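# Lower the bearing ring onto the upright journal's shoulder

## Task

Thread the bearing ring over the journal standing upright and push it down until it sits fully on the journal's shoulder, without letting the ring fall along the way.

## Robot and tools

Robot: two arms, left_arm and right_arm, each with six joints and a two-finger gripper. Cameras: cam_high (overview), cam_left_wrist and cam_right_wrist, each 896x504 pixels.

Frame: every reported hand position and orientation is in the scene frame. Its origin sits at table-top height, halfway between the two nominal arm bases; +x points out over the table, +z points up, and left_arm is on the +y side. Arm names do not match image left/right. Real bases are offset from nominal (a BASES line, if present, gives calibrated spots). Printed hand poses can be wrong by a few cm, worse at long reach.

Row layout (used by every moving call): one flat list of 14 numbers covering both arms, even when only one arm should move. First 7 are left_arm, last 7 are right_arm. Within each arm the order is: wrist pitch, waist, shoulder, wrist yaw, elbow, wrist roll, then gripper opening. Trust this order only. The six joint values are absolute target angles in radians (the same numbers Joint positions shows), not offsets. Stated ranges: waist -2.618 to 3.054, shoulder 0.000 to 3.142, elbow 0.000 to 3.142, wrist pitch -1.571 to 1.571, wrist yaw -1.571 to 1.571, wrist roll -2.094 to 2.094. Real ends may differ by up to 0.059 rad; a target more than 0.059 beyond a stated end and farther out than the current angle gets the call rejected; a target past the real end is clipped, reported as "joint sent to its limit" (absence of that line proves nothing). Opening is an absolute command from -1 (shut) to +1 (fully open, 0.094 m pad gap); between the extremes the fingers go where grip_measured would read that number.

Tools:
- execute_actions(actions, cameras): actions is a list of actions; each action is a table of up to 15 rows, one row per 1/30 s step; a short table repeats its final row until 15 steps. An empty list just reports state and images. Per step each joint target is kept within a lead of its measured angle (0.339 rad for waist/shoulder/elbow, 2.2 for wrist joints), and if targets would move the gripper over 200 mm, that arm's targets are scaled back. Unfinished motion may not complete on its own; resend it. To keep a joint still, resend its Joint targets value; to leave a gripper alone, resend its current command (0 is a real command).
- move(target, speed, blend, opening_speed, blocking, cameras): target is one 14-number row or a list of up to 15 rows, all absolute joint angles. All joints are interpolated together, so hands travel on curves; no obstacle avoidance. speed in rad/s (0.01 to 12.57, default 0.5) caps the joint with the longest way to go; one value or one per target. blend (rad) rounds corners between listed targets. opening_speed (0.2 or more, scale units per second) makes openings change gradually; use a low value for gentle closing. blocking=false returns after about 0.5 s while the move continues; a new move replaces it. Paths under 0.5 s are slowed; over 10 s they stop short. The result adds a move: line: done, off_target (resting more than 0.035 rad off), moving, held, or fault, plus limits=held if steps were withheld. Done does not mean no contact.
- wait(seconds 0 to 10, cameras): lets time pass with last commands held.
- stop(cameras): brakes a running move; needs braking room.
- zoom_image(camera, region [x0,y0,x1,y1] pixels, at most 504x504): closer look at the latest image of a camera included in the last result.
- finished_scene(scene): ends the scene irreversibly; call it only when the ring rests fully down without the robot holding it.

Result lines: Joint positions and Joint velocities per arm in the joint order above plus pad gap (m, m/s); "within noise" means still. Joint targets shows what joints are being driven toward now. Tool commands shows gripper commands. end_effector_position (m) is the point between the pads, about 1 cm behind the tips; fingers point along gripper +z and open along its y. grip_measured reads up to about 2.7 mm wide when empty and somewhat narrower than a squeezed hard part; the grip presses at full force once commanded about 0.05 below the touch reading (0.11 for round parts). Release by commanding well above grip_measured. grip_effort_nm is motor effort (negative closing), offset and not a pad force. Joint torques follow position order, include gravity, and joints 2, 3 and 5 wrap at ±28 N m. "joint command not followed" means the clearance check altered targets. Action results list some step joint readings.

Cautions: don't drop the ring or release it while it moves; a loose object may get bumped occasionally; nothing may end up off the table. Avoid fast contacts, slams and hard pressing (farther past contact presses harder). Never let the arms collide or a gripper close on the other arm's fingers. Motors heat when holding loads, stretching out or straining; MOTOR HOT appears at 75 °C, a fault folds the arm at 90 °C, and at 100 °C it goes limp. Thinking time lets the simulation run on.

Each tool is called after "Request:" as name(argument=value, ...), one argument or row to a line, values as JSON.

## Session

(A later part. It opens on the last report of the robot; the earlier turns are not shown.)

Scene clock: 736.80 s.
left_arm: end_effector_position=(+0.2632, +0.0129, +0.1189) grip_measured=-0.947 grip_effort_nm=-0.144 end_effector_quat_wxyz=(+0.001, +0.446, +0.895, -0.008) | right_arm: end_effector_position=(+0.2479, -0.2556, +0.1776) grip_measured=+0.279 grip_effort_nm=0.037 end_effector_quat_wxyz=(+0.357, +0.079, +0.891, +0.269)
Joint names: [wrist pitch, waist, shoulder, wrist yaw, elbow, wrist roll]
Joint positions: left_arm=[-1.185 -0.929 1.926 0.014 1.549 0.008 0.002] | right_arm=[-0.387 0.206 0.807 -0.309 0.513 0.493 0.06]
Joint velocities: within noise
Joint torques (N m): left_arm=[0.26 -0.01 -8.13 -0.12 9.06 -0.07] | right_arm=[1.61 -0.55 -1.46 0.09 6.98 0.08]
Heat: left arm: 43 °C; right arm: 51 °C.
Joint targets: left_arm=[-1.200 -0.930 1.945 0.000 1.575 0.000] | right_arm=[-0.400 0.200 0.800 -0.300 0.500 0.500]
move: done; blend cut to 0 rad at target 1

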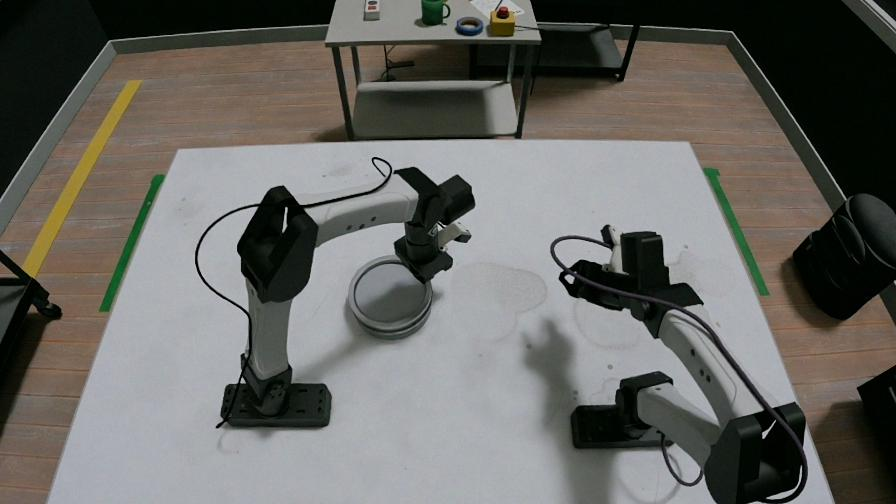

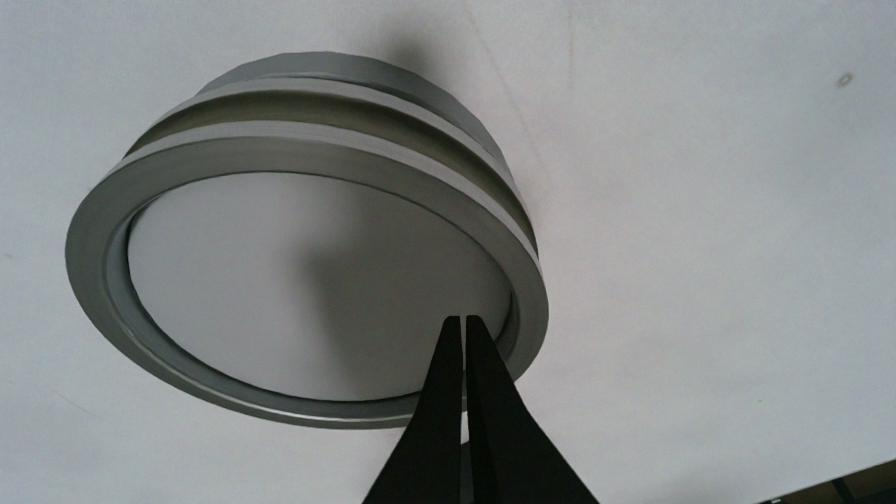

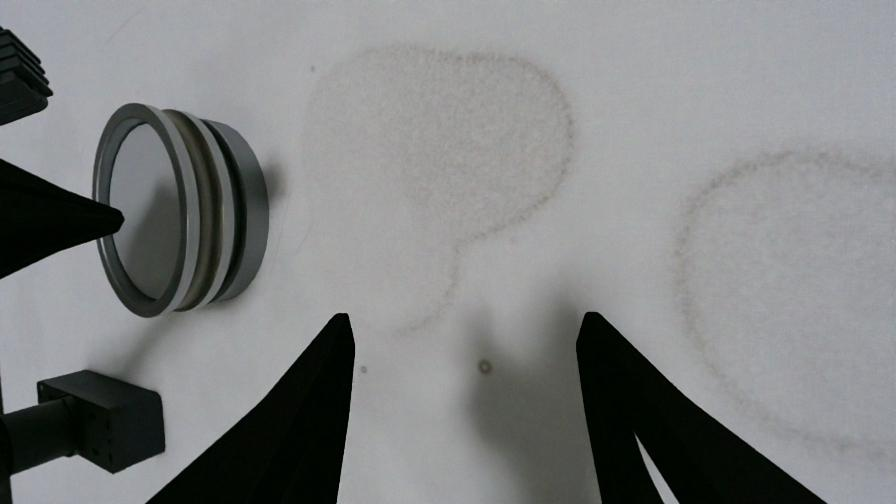

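Request:
move(
  target=[
    [-1.07,-0.933,1.985,0.0,1.455,0.0,-0.95,-0.4,0.2,0.8,-0.3,0.5,0.5,0.28],
    [-0.935,-0.933,2.03,0.0,1.359,0.0,-0.95,-0.4,0.2,0.8,-0.3,0.5,0.5,0.28],
  ],
  speed=[0.2,0.04],
)

Request:
zoom_image(
  camera="cam_right_wrist",
  region=[60, 80, 360, 380],
)

Scene clock: 749.60 s.
left_arm: end_effector_position=(+0.2606, +0.0165, +0.0639) grip_measured=-0.947 grip_effort_nm=-0.144 end_effector_quat_wxyz=(-0.011, +0.446, +0.895, -0.002) | right_arm: end_effector_position=(+0.2478, -0.2557, +0.1775) grip_measured=+0.279 grip_effort_nm=0.037 end_effector_quat_wxyz=(+0.357, +0.079, +0.891, +0.269)
Joint names: [wrist pitch, waist, shoulder, wrist yaw, elbow, wrist roll]
Joint positions: left_arm=[-1.009 -0.929 1.983 0.013 1.404 0.007 0.002] | right_arm=[-0.387 0.206 0.807 -0.309 0.513 0.493 0.06]
Joint velocities: within noise
Joint torques (N m): left_arm=[1.3 -0.31 -6.05 -0.11 2.19 -0.07] | right_arm=[1.61 -0.59 -1.48 0.08 6.94 0.07]
Heat: left arm: 44 °C; right arm: 50 °C.
Joint targets: left_arm=[-0.935 -0.933 2.030 0.000 1.359 0.000] | right_arm=[-0.400 0.200 0.800 -0.300 0.500 0.500]
move: off_target (left_arm); left_arm: the wrist pitch is farthest, 0.074 rad from its target

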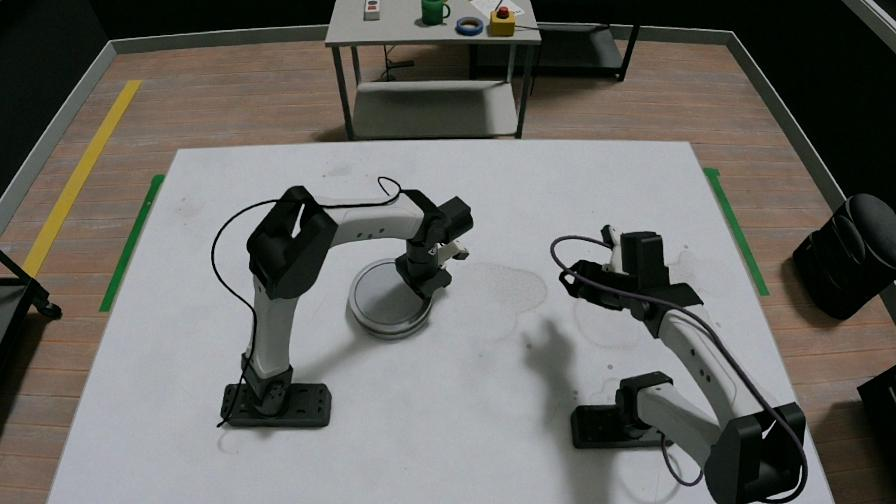

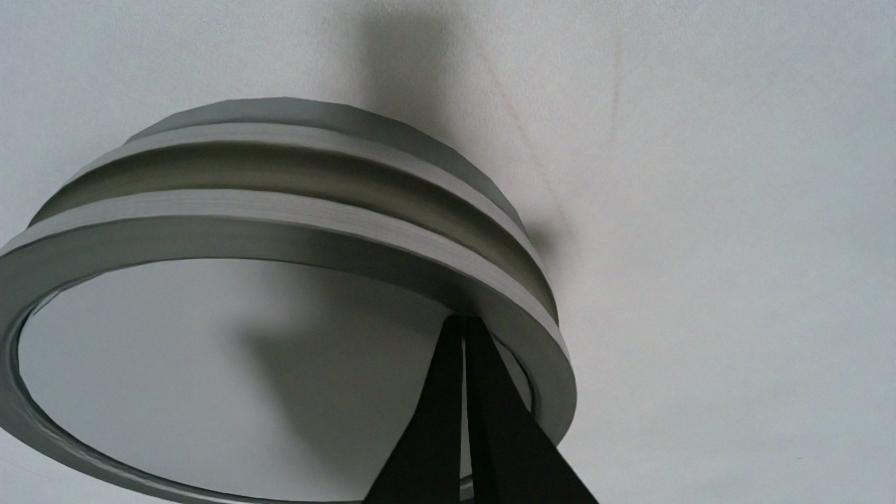

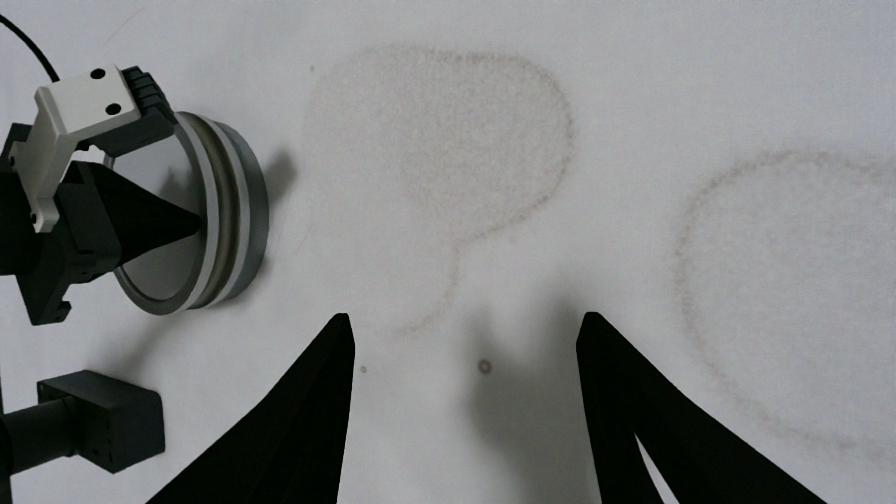

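Scaled by 1.680 from the camera's 896x504 image, which has a finer 1280x720 frame.

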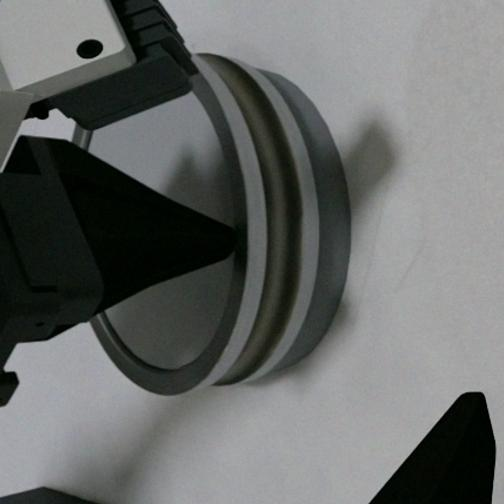

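Request:
execute_actions(
  actions=[],
)

Request:
zoom_image(
  camera="cam_right_wrist",
  region=[60, 80, 360, 380],
)

Scene clock: 761.77 s.
left_arm: end_effector_position=(+0.2606, +0.0165, +0.0639) grip_measured=-0.947 grip_effort_nm=-0.144 end_effector_quat_wxyz=(-0.011, +0.446, +0.895, -0.002) | right_arm: end_effector_position=(+0.2478, -0.2557, +0.1775) grip_measured=+0.279 grip_effort_nm=0.032 end_effector_quat_wxyz=(+0.357, +0.079, +0.891, +0.269)
Joint names: [wrist pitch, waist, shoulder, wrist yaw, elbow, wrist roll]
Joint positions: left_arm=[-1.009 -0.929 1.983 0.013 1.404 0.007 0.002] | right_arm=[-0.387 0.206 0.807 -0.309 0.513 0.493 0.06]
Joint velocities: within noise
Joint torques (N m): left_arm=[1.3 -0.29 -6.05 -0.12 2.19 -0.08] | right_arm=[1.62 -0.53 -1.44 0.07 6.99 0.07]
Heat: left arm: 45 °C; right arm: 49 °C.
Joint targets: left_arm=[-0.935 -0.933 2.030 0.000 1.359 0.000] | right_arm=[-0.400 0.200 0.800 -0.300 0.500 0.500]
Tool commands: left_gripper/opening=-0.95 right_gripper/opening=+0.28

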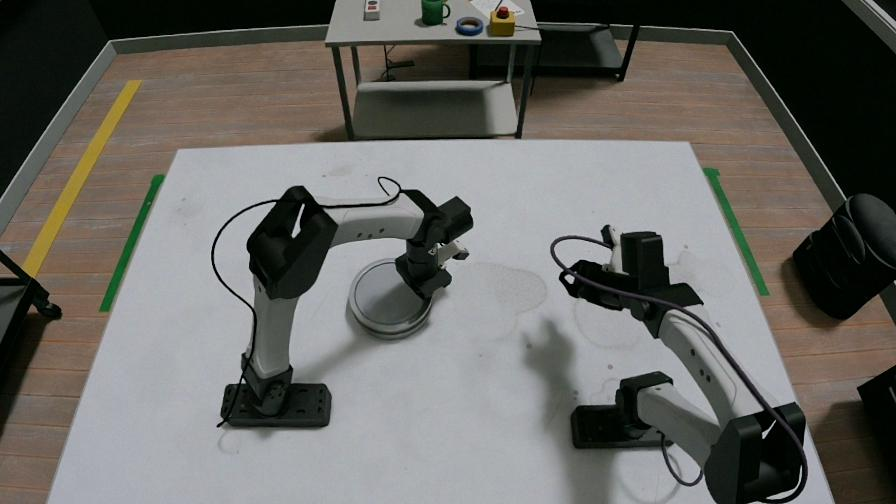

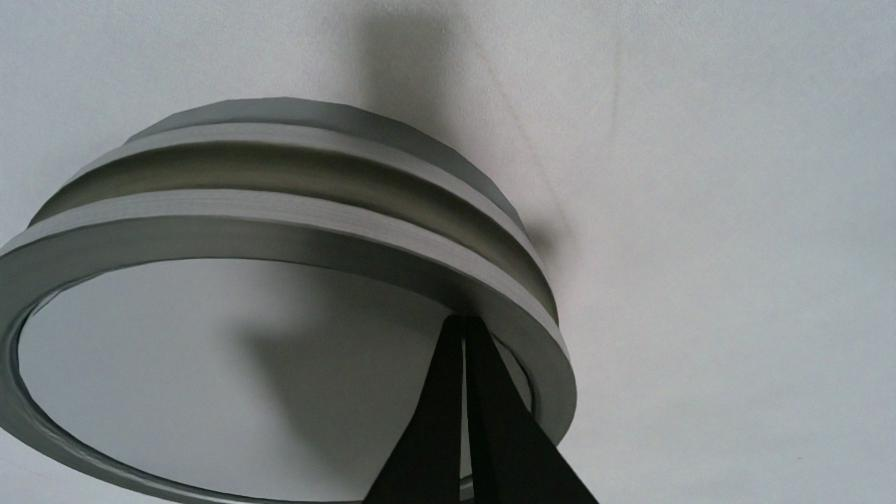

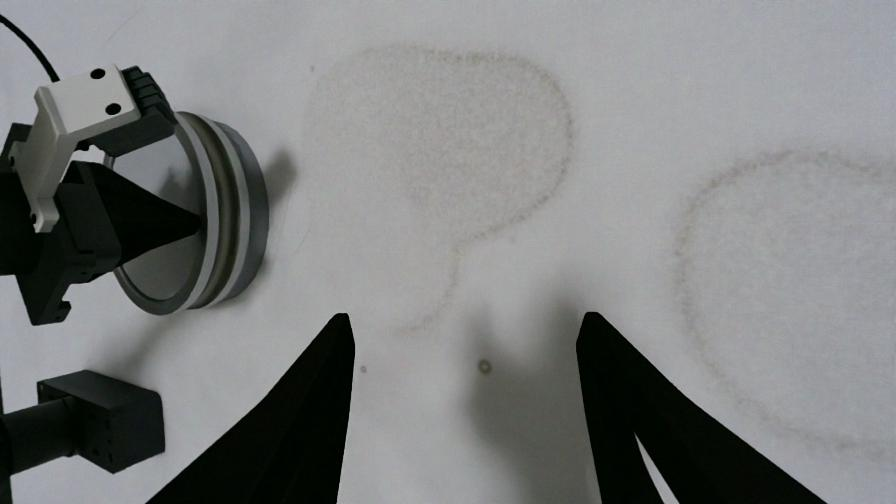

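Scaled by 1.680 from the camera's 896x504 image, which has a finer 1280x720 frame.

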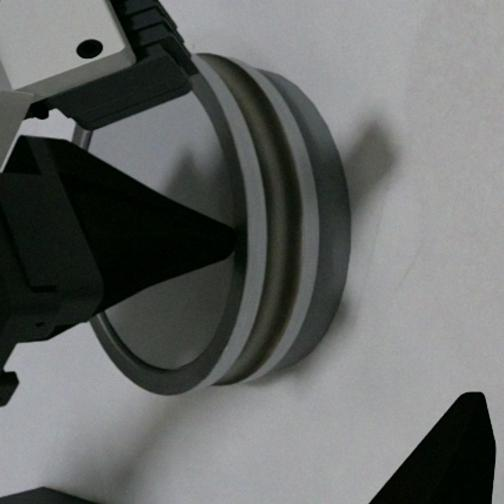

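Request:
move(
  target=[
    [-1.01, -0.933, 1.98, 0.01, 1.405, 0.0, -0.95, -0.4, 0.2, 0.8, -0.3, 0.5, 0.5, 0.28],
    [-1.15, -0.933, 1.85, 0.0, 1.52, 0.0, -0.95, -0.4, 0.2, 0.8, -0.3, 0.5, 0.5, 0.28],
  ],
  speed=[0.1, 0.25],
)

Request:
zoom_image(
  camera="cam_right_wrist",
  region=[60, 80, 360, 380],
)

Request:
zoom_image(
  camera="cam_left_wrist",
  region=[0, 60, 504, 504],
)

Scene clock: 768.17 s.
left_arm: end_effector_position=(+0.2633, +0.0129, +0.1224) grip_measured=-0.947 grip_effort_nm=-0.139 end_effector_quat_wxyz=(+0.022, +0.446, +0.895, -0.018) | right_arm: end_effector_position=(+0.2477, -0.2557, +0.1774) grip_measured=+0.279 grip_effort_nm=0.032 end_effector_quat_wxyz=(+0.357, +0.079, +0.891, +0.269)
Joint names: [wrist pitch, waist, shoulder, wrist yaw, elbow, wrist roll]
Joint positions: left_arm=[-1.135 -0.929 1.881 0.013 1.501 0.007 0.002] | right_arm=[-0.388 0.206 0.807 -0.309 0.513 0.493 0.06]
Joint velocities: within noise
Joint torques (N m): left_arm=[0.42 -0.32 -11.75 -0.12 8.51 -0.07] | right_arm=[1.62 -0.51 -1.44 0.08 7.01 0.06]
Heat: left arm: 46 °C; right arm: 49 °C.
Joint targets: left_arm=[-1.150 -0.933 1.850 0.000 1.520 0.000] | right_arm=[-0.400 0.200 0.800 -0.300 0.500 0.500]
move: done

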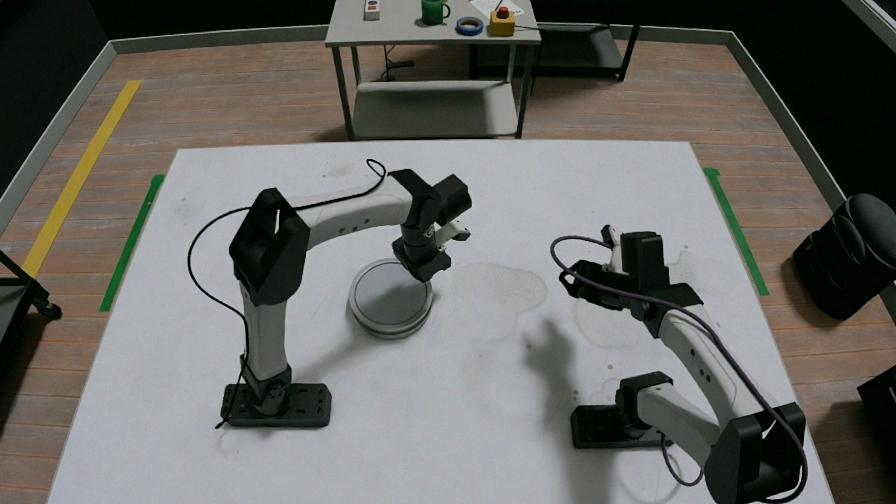

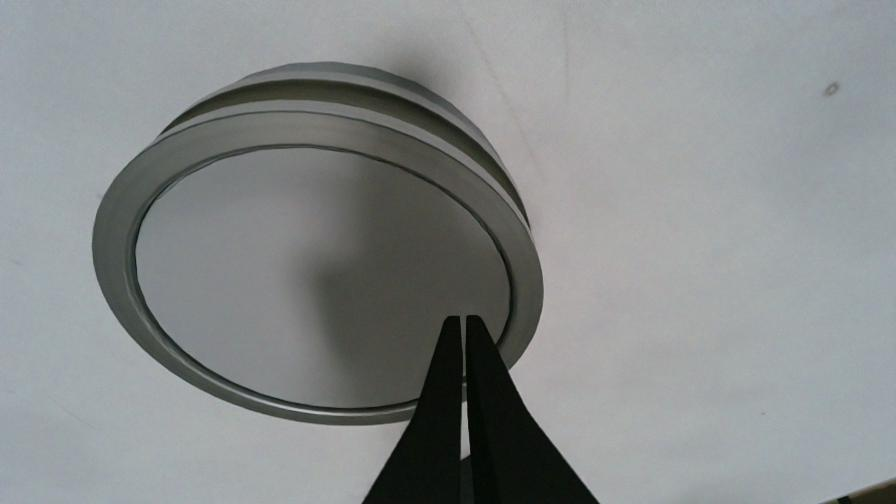

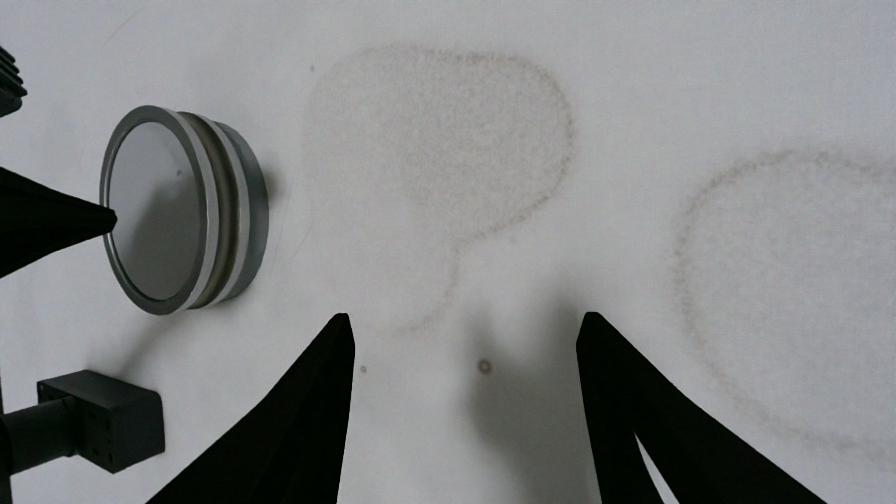

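Scaled by 1.680 from the camera's 896x504 image, which has a finer 1280x720 frame.

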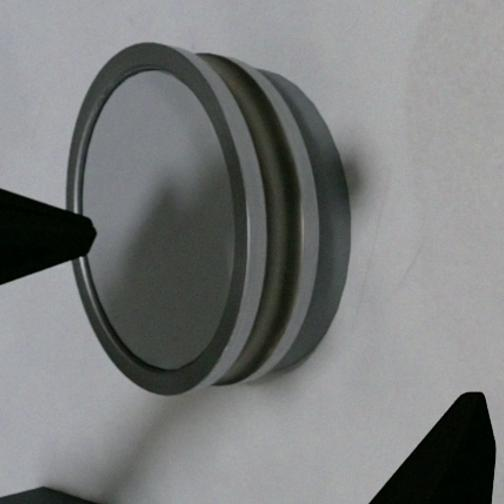

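Scaled by 1.000.

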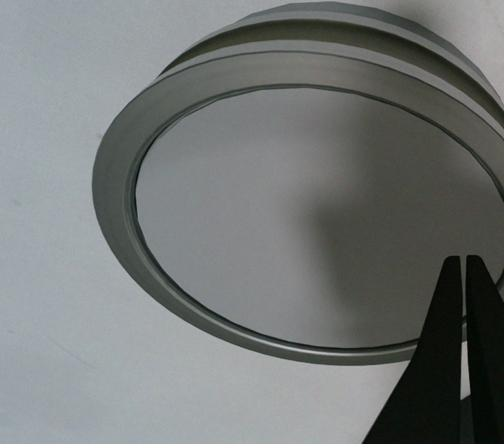

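Request:
move(
  target=[
    [-1.2, -0.8, 1.55, 0.0, 1.45, 0.0, -0.95, -0.4, 0.2, 0.8, -0.3, 0.5, 0.5, 0.28],
    [-0.75, -0.6, 0.9, 0.0, 0.9, 0.0, -0.95, -0.4, 0.2, 0.8, -0.3, 0.5, 0.5, 0.28],
  ],
  speed=[0.4, 0.6],
  blend=0.1,
)

Request:
zoom_image(
  camera="cam_high",
  region=[310, 220, 470, 360],
)

Request:
zoom_image(
  camera="cam_right_wrist",
  region=[60, 80, 300, 330],
)

Scene clock: 777.37 s.
left_arm: end_effector_position=(+0.2745, +0.1438, +0.2516) grip_measured=-0.947 grip_effort_nm=-0.144 end_effector_quat_wxyz=(+0.375, +0.276, +0.877, -0.120) | right_arm: end_effector_position=(+0.2477, -0.2557, +0.1774) grip_measured=+0.279 grip_effort_nm=0.042 end_effector_quat_wxyz=(+0.357, +0.079, +0.891, +0.269)
Joint names: [wrist pitch, waist, shoulder, wrist yaw, elbow, wrist roll]
Joint positions: left_arm=[-0.767 -0.609 0.909 0.012 0.914 0.007 0.002] | right_arm=[-0.388 0.206 0.807 -0.309 0.513 0.493 0.06]
Joint velocities: within noise
Joint torques (N m): left_arm=[2.45 0.96 -2.43 -0.11 6.38 -0.07] | right_arm=[1.63 -0.55 -1.42 0.06 6.99 0.08]
Heat: left arm: 48 °C; right arm: 48 °C.
Joint targets: left_arm=[-0.750 -0.600 0.900 0.000 0.900 0.000] | right_arm=[-0.400 0.200 0.800 -0.300 0.500 0.500]
move: done

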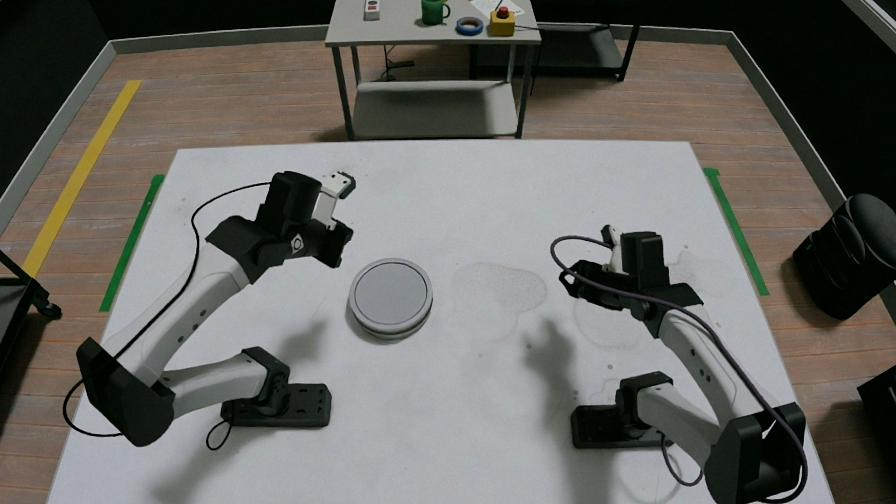

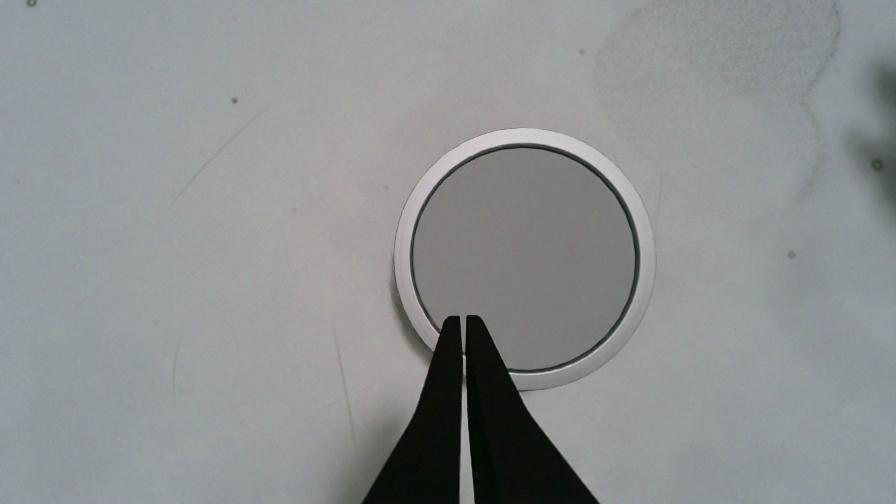

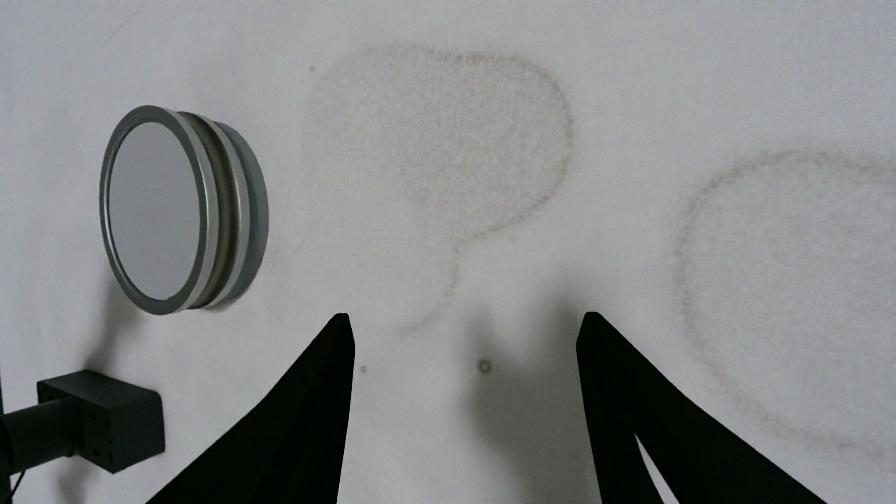

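Scaled by 3.150 from the camera's 896x504 image, which has a finer 1280x720 frame.

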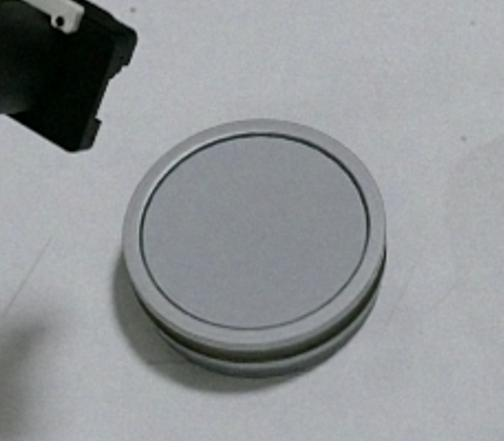

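Scaled by 2.016 from the camera's 896x504 image, which has a finer 1280x720 frame.

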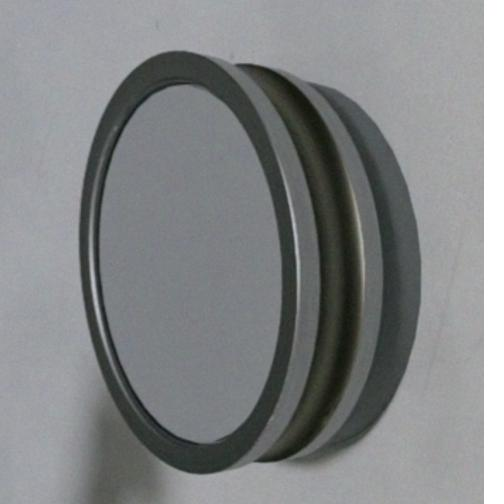

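Request:
zoom_image(
  camera="cam_left_wrist",
  region=[380, 110, 670, 400],
)

Scaled by 1.738 from the camera's 896x504 image, which has a finer 1280x720 frame.

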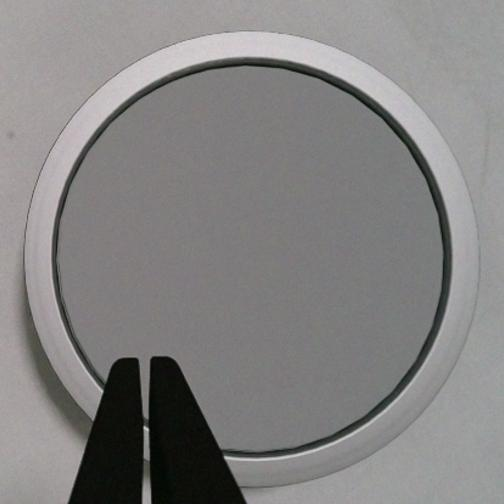

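Request:
move(
  target=[-0.319, -0.7, 0.381, 0.0, 0.2, 0.0, -0.95, -0.4, 0.2, 0.8, -0.3, 0.5, 0.5, 0.28],
  speed=0.6,
)

Request:
zoom_image(
  camera="cam_left_wrist",
  region=[300, 100, 700, 400],
)

Scene clock: 799.93 s.
left_arm: end_effector_position=(+0.2306, +0.1498, +0.1460) grip_measured=-0.947 grip_effort_nm=-0.144 end_effector_quat_wxyz=(+0.473, +0.294, +0.813, -0.171) | right_arm: end_effector_position=(+0.2477, -0.2557, +0.1774) grip_measured=+0.279 grip_effort_nm=0.042 end_effector_quat_wxyz=(+0.357, +0.079, +0.891, +0.269)
Joint names: [wrist pitch, waist, shoulder, wrist yaw, elbow, wrist roll]
Joint positions: left_arm=[-0.336 -0.691 0.392 0.012 0.211 0.007 0.002] | right_arm=[-0.388 0.206 0.807 -0.309 0.513 0.494 0.06]
Joint velocities: within noise
Joint torques (N m): left_arm=[2.73 -0.77 -0.17 -0.11 7.05 -0.07] | right_arm=[1.61 -0.57 -1.48 0.07 6.9 0.07]
Heat: left arm: 44 °C; right arm: 47 °C.
Joint targets: left_arm=[-0.319 -0.700 0.381 0.000 0.200 0.000] | right_arm=[-0.400 0.200 0.800 -0.300 0.500 0.500]
move: done

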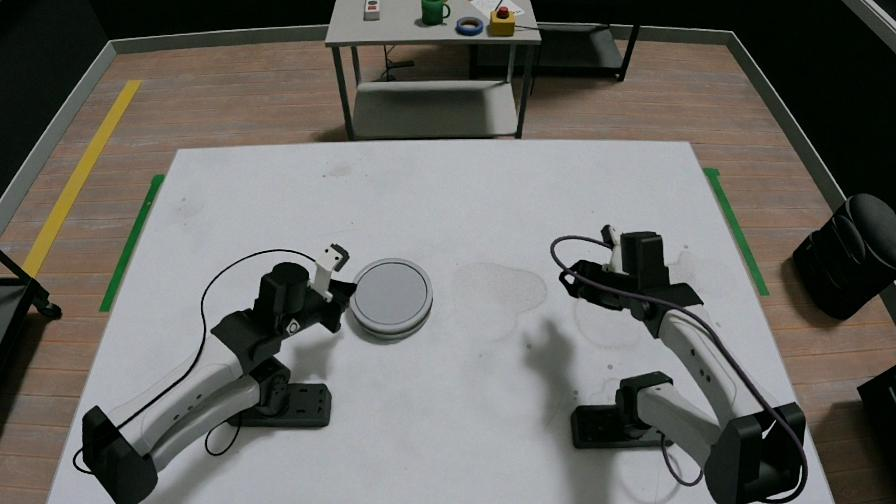

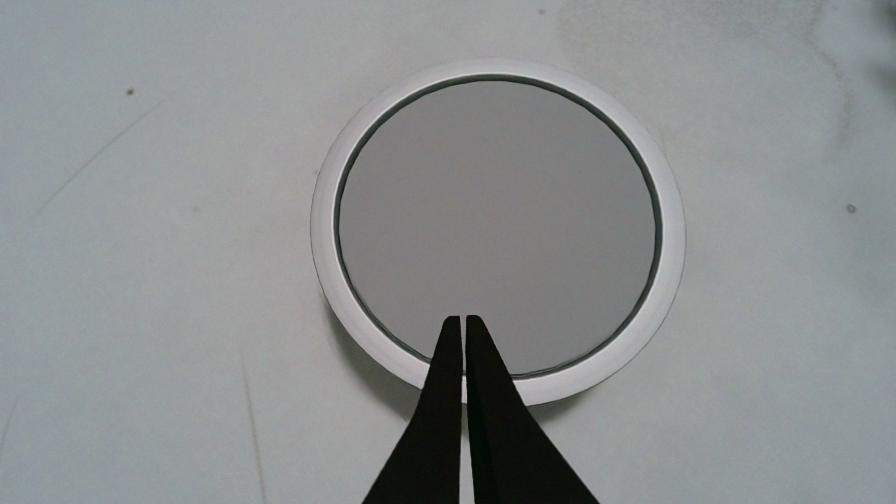

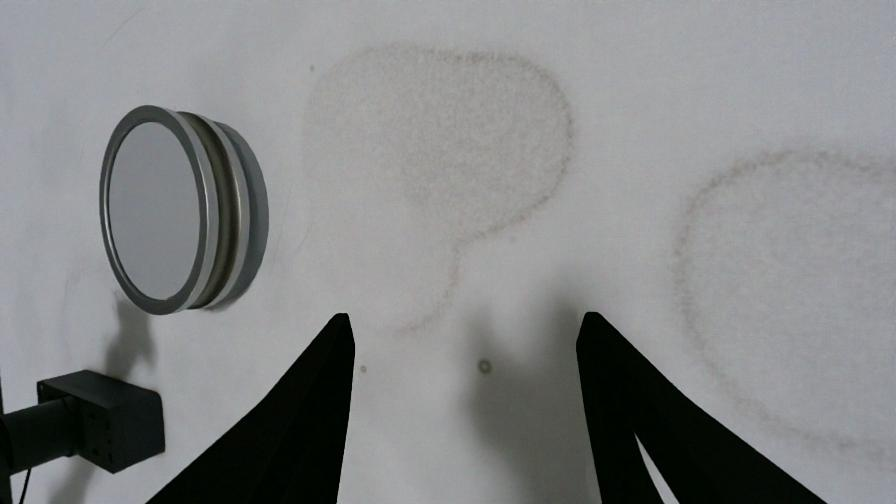

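Scaled by 1.260 from the camera's 896x504 image, which has a finer 1280x720 frame.

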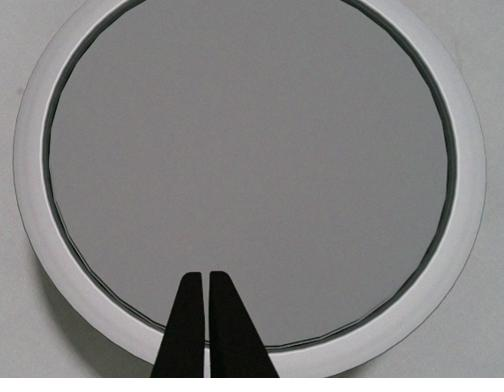

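Request:
move(
  target=[
    [-1.085, -0.557, 1.54, 0.0, 1.063, 0.0, -0.95, -0.4, 0.2, 0.8, -0.3, 0.5, 0.5, 0.28],
    [-0.937, -0.557, 1.6, 0.0, 0.945, 0.0, -0.95, -0.4, 0.2, 0.8, -0.3, 0.5, 0.5, 0.28],
    [-0.85, -0.557, 1.64, 0.0, 0.89, 0.0, -0.95, -0.4, 0.2, 0.8, -0.3, 0.5, 0.5, 0.28],
  ],
  speed=[0.7, 0.2, 0.05],
)

Request:
zoom_image(
  camera="cam_high",
  region=[310, 220, 470, 360],
)

Request:
zoom_image(
  camera="cam_right_wrist",
  region=[60, 80, 300, 330],
)

Scene clock: 831.43 s.
left_arm: end_effector_position=(+0.2587, +0.1680, +0.0646) grip_measured=-0.947 grip_effort_nm=-0.139 end_effector_quat_wxyz=(-0.006, +0.277, +0.961, -0.004) | right_arm: end_effector_position=(+0.2477, -0.2557, +0.1774) grip_measured=+0.279 grip_effort_nm=0.042 end_effector_quat_wxyz=(+0.357, +0.079, +0.891, +0.269)
Joint names: [wrist pitch, waist, shoulder, wrist yaw, elbow, wrist roll]
Joint positions: left_arm=[-0.911 -0.565 1.597 0.012 0.927 0.007 0.002] | right_arm=[-0.388 0.206 0.807 -0.309 0.513 0.494 0.06]
Joint velocities: within noise
Joint torques (N m): left_arm=[1.16 0.91 -2.78 -0.11 2.74 -0.07] | right_arm=[1.61 -0.53 -1.48 0.08 7.01 0.06]
Heat: left arm: 41 °C; right arm: 46 °C.
Joint targets: left_arm=[-0.850 -0.557 1.640 0.000 0.890 0.000] | right_arm=[-0.400 0.200 0.800 -0.300 0.500 0.500]
move: off_target (left_arm); left_arm: the wrist pitch is farthest, 0.061 rad from its target

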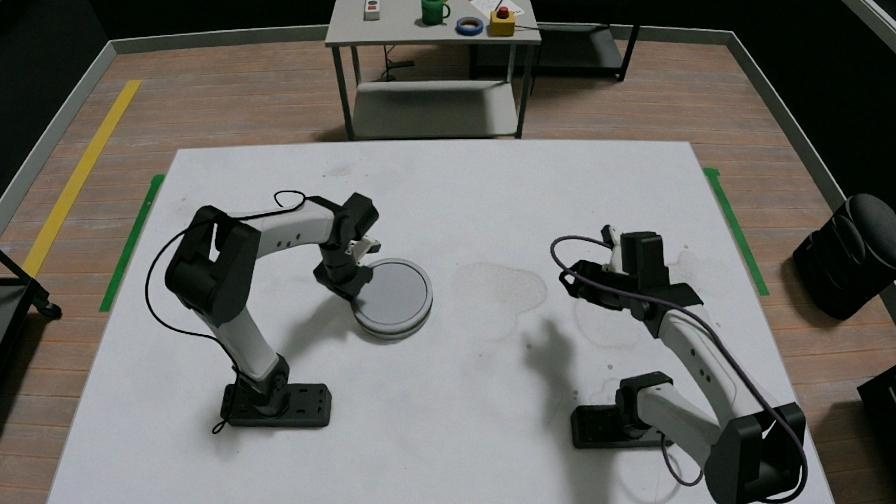

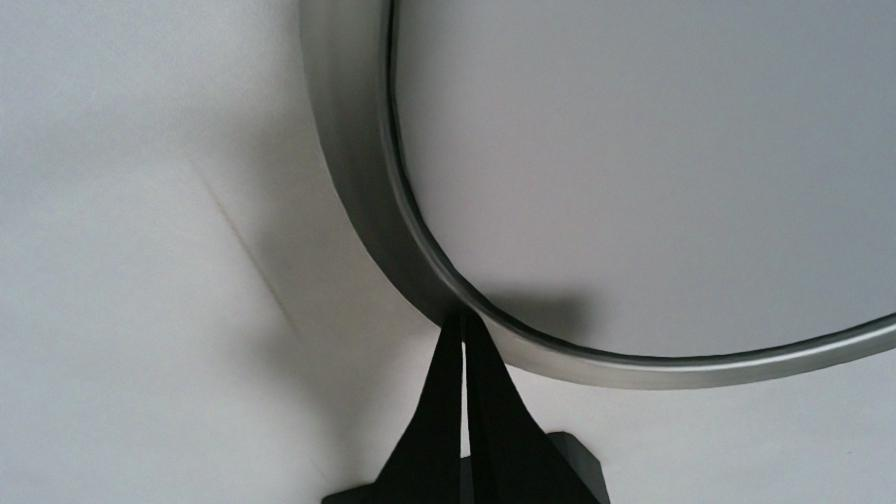

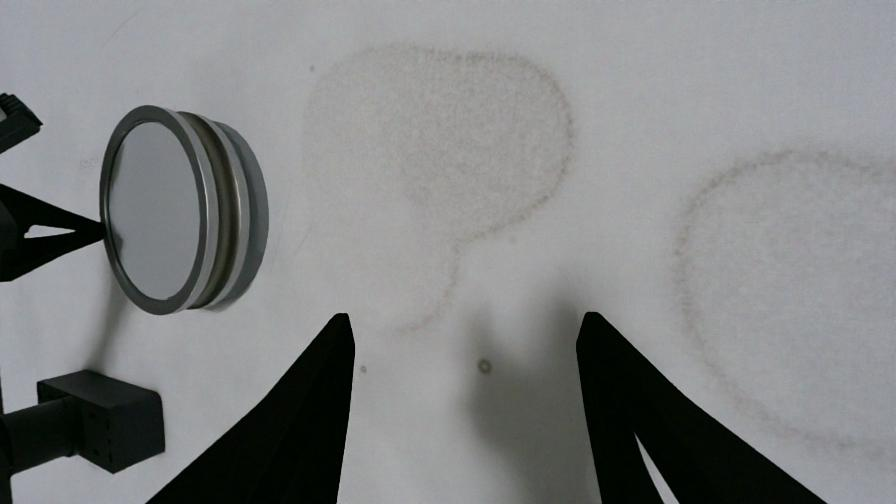

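Scaled by 3.150 from the camera's 896x504 image, which has a finer 1280x720 frame.

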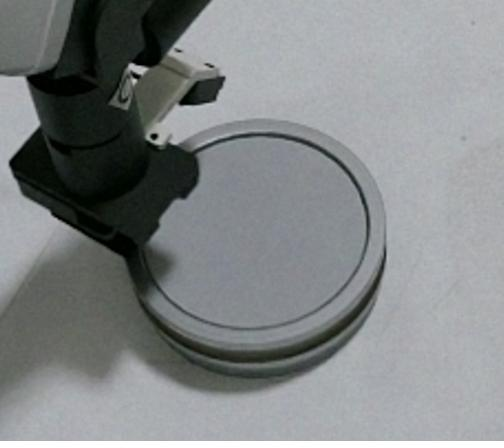

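Scaled by 2.016 from the camera's 896x504 image, which has a finer 1280x720 frame.

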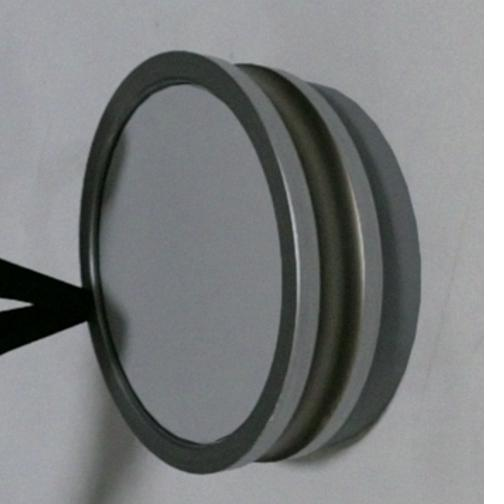

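Request:
move(
  target=[
    [-0.93, -0.565, 1.59, 0.0, 0.945, 0.0, -0.95, -0.4, 0.2, 0.8, -0.3, 0.5, 0.5, 0.28],
    [-1.12, -0.57, 1.45, 0.0, 1.063, 0.0, -0.95, -0.4, 0.2, 0.8, -0.3, 0.5, 0.5, 0.28],
    [-0.687, -0.1, 0.381, 0.3, 0.403, 0.0, -0.95, -0.4, 0.2, 0.8, -0.3, 0.5, 0.5, 0.28],
  ],
  speed=[0.1, 0.3, 0.7],
  blend=[0, 0.05, 0],
)

Request:
zoom_image(
  camera="cam_high",
  region=[310, 220, 470, 360],
)

Request:
zoom_image(
  camera="cam_right_wrist",
  region=[60, 80, 300, 330],
)

Scene clock: 840.20 s.
left_arm: end_effector_position=(+0.2437, +0.2351, +0.1683) grip_measured=-0.947 grip_effort_nm=-0.139 end_effector_quat_wxyz=(+0.420, +0.108, +0.889, -0.147) | right_arm: end_effector_position=(+0.2477, -0.2557, +0.1774) grip_measured=+0.279 grip_effort_nm=0.032 end_effector_quat_wxyz=(+0.357, +0.079, +0.891, +0.269)
Joint names: [wrist pitch, waist, shoulder, wrist yaw, elbow, wrist roll]
Joint positions: left_arm=[-0.703 -0.109 0.393 0.285 0.417 0.007 0.002] | right_arm=[-0.388 0.206 0.807 -0.309 0.513 0.494 0.06]
Joint velocities: within noise
Joint torques (N m): left_arm=[2.52 0.96 0.17 0.24 6.45 -0.05] | right_arm=[1.62 -0.5 -1.43 0.08 6.94 0.1]
Heat: left arm: 41 °C; right arm: 46 °C.
Joint targets: left_arm=[-0.687 -0.100 0.381 0.300 0.403 0.000] | right_arm=[-0.400 0.200 0.800 -0.300 0.500 0.500]
move: done

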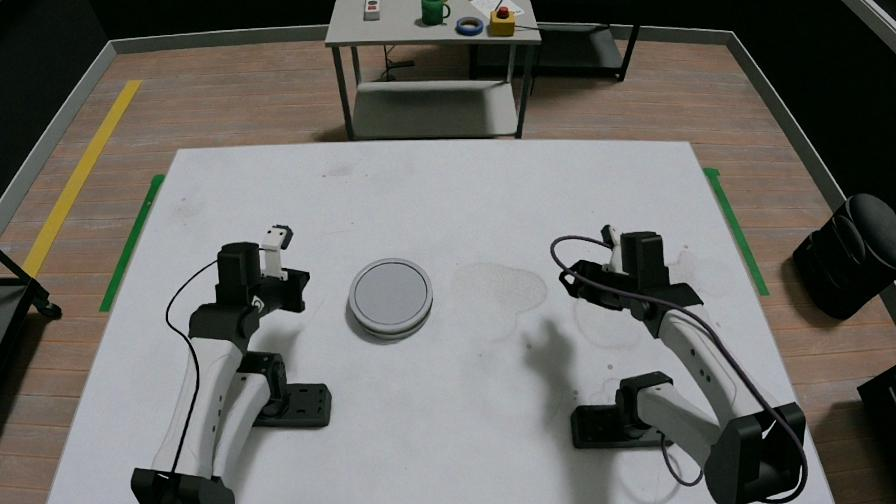

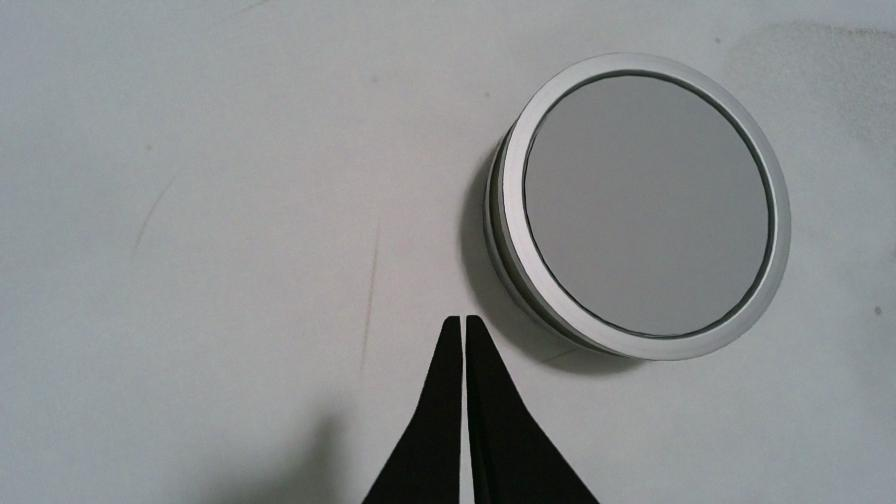

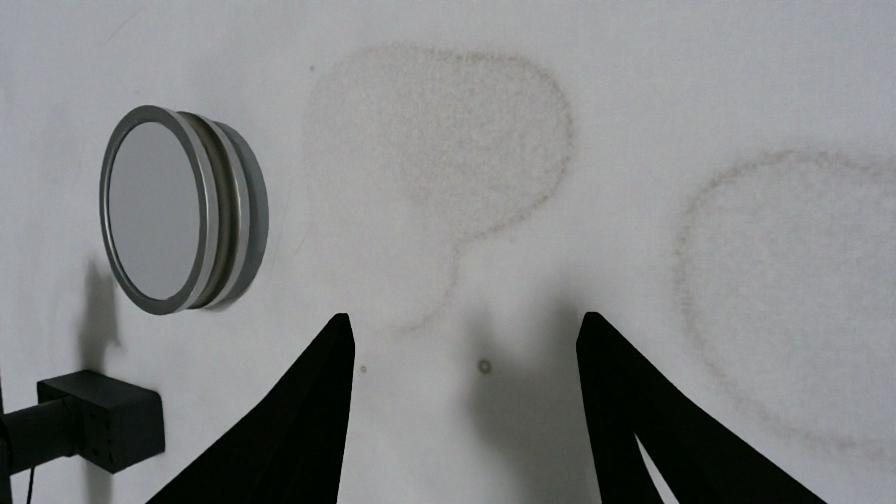

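Scaled by 3.150 from the camera's 896x504 image, which has a finer 1280x720 frame.

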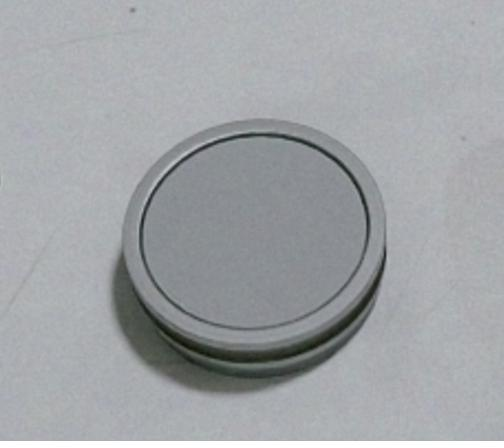

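Scaled by 2.016 from the camera's 896x504 image, which has a finer 1280x720 frame.

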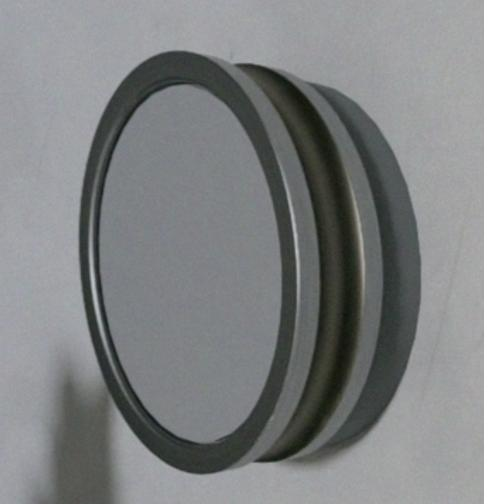

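Request:
zoom_image(
  camera="cam_left_wrist",
  region=[450, 60, 800, 400],
)

Scaled by 1.440 from the camera's 896x504 image, which has a finer 1280x720 frame.

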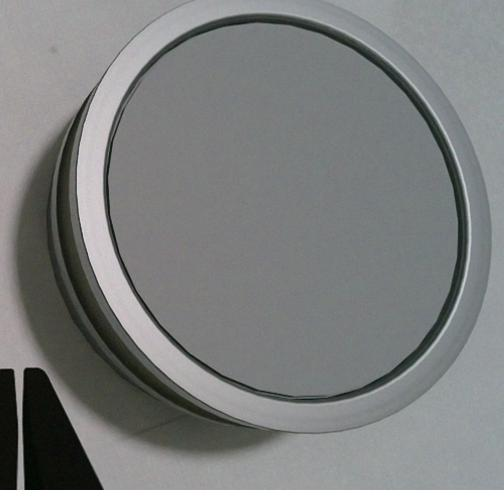

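Request:
finished_scene(
  scene=2,
)

The scene is finished: the task was done.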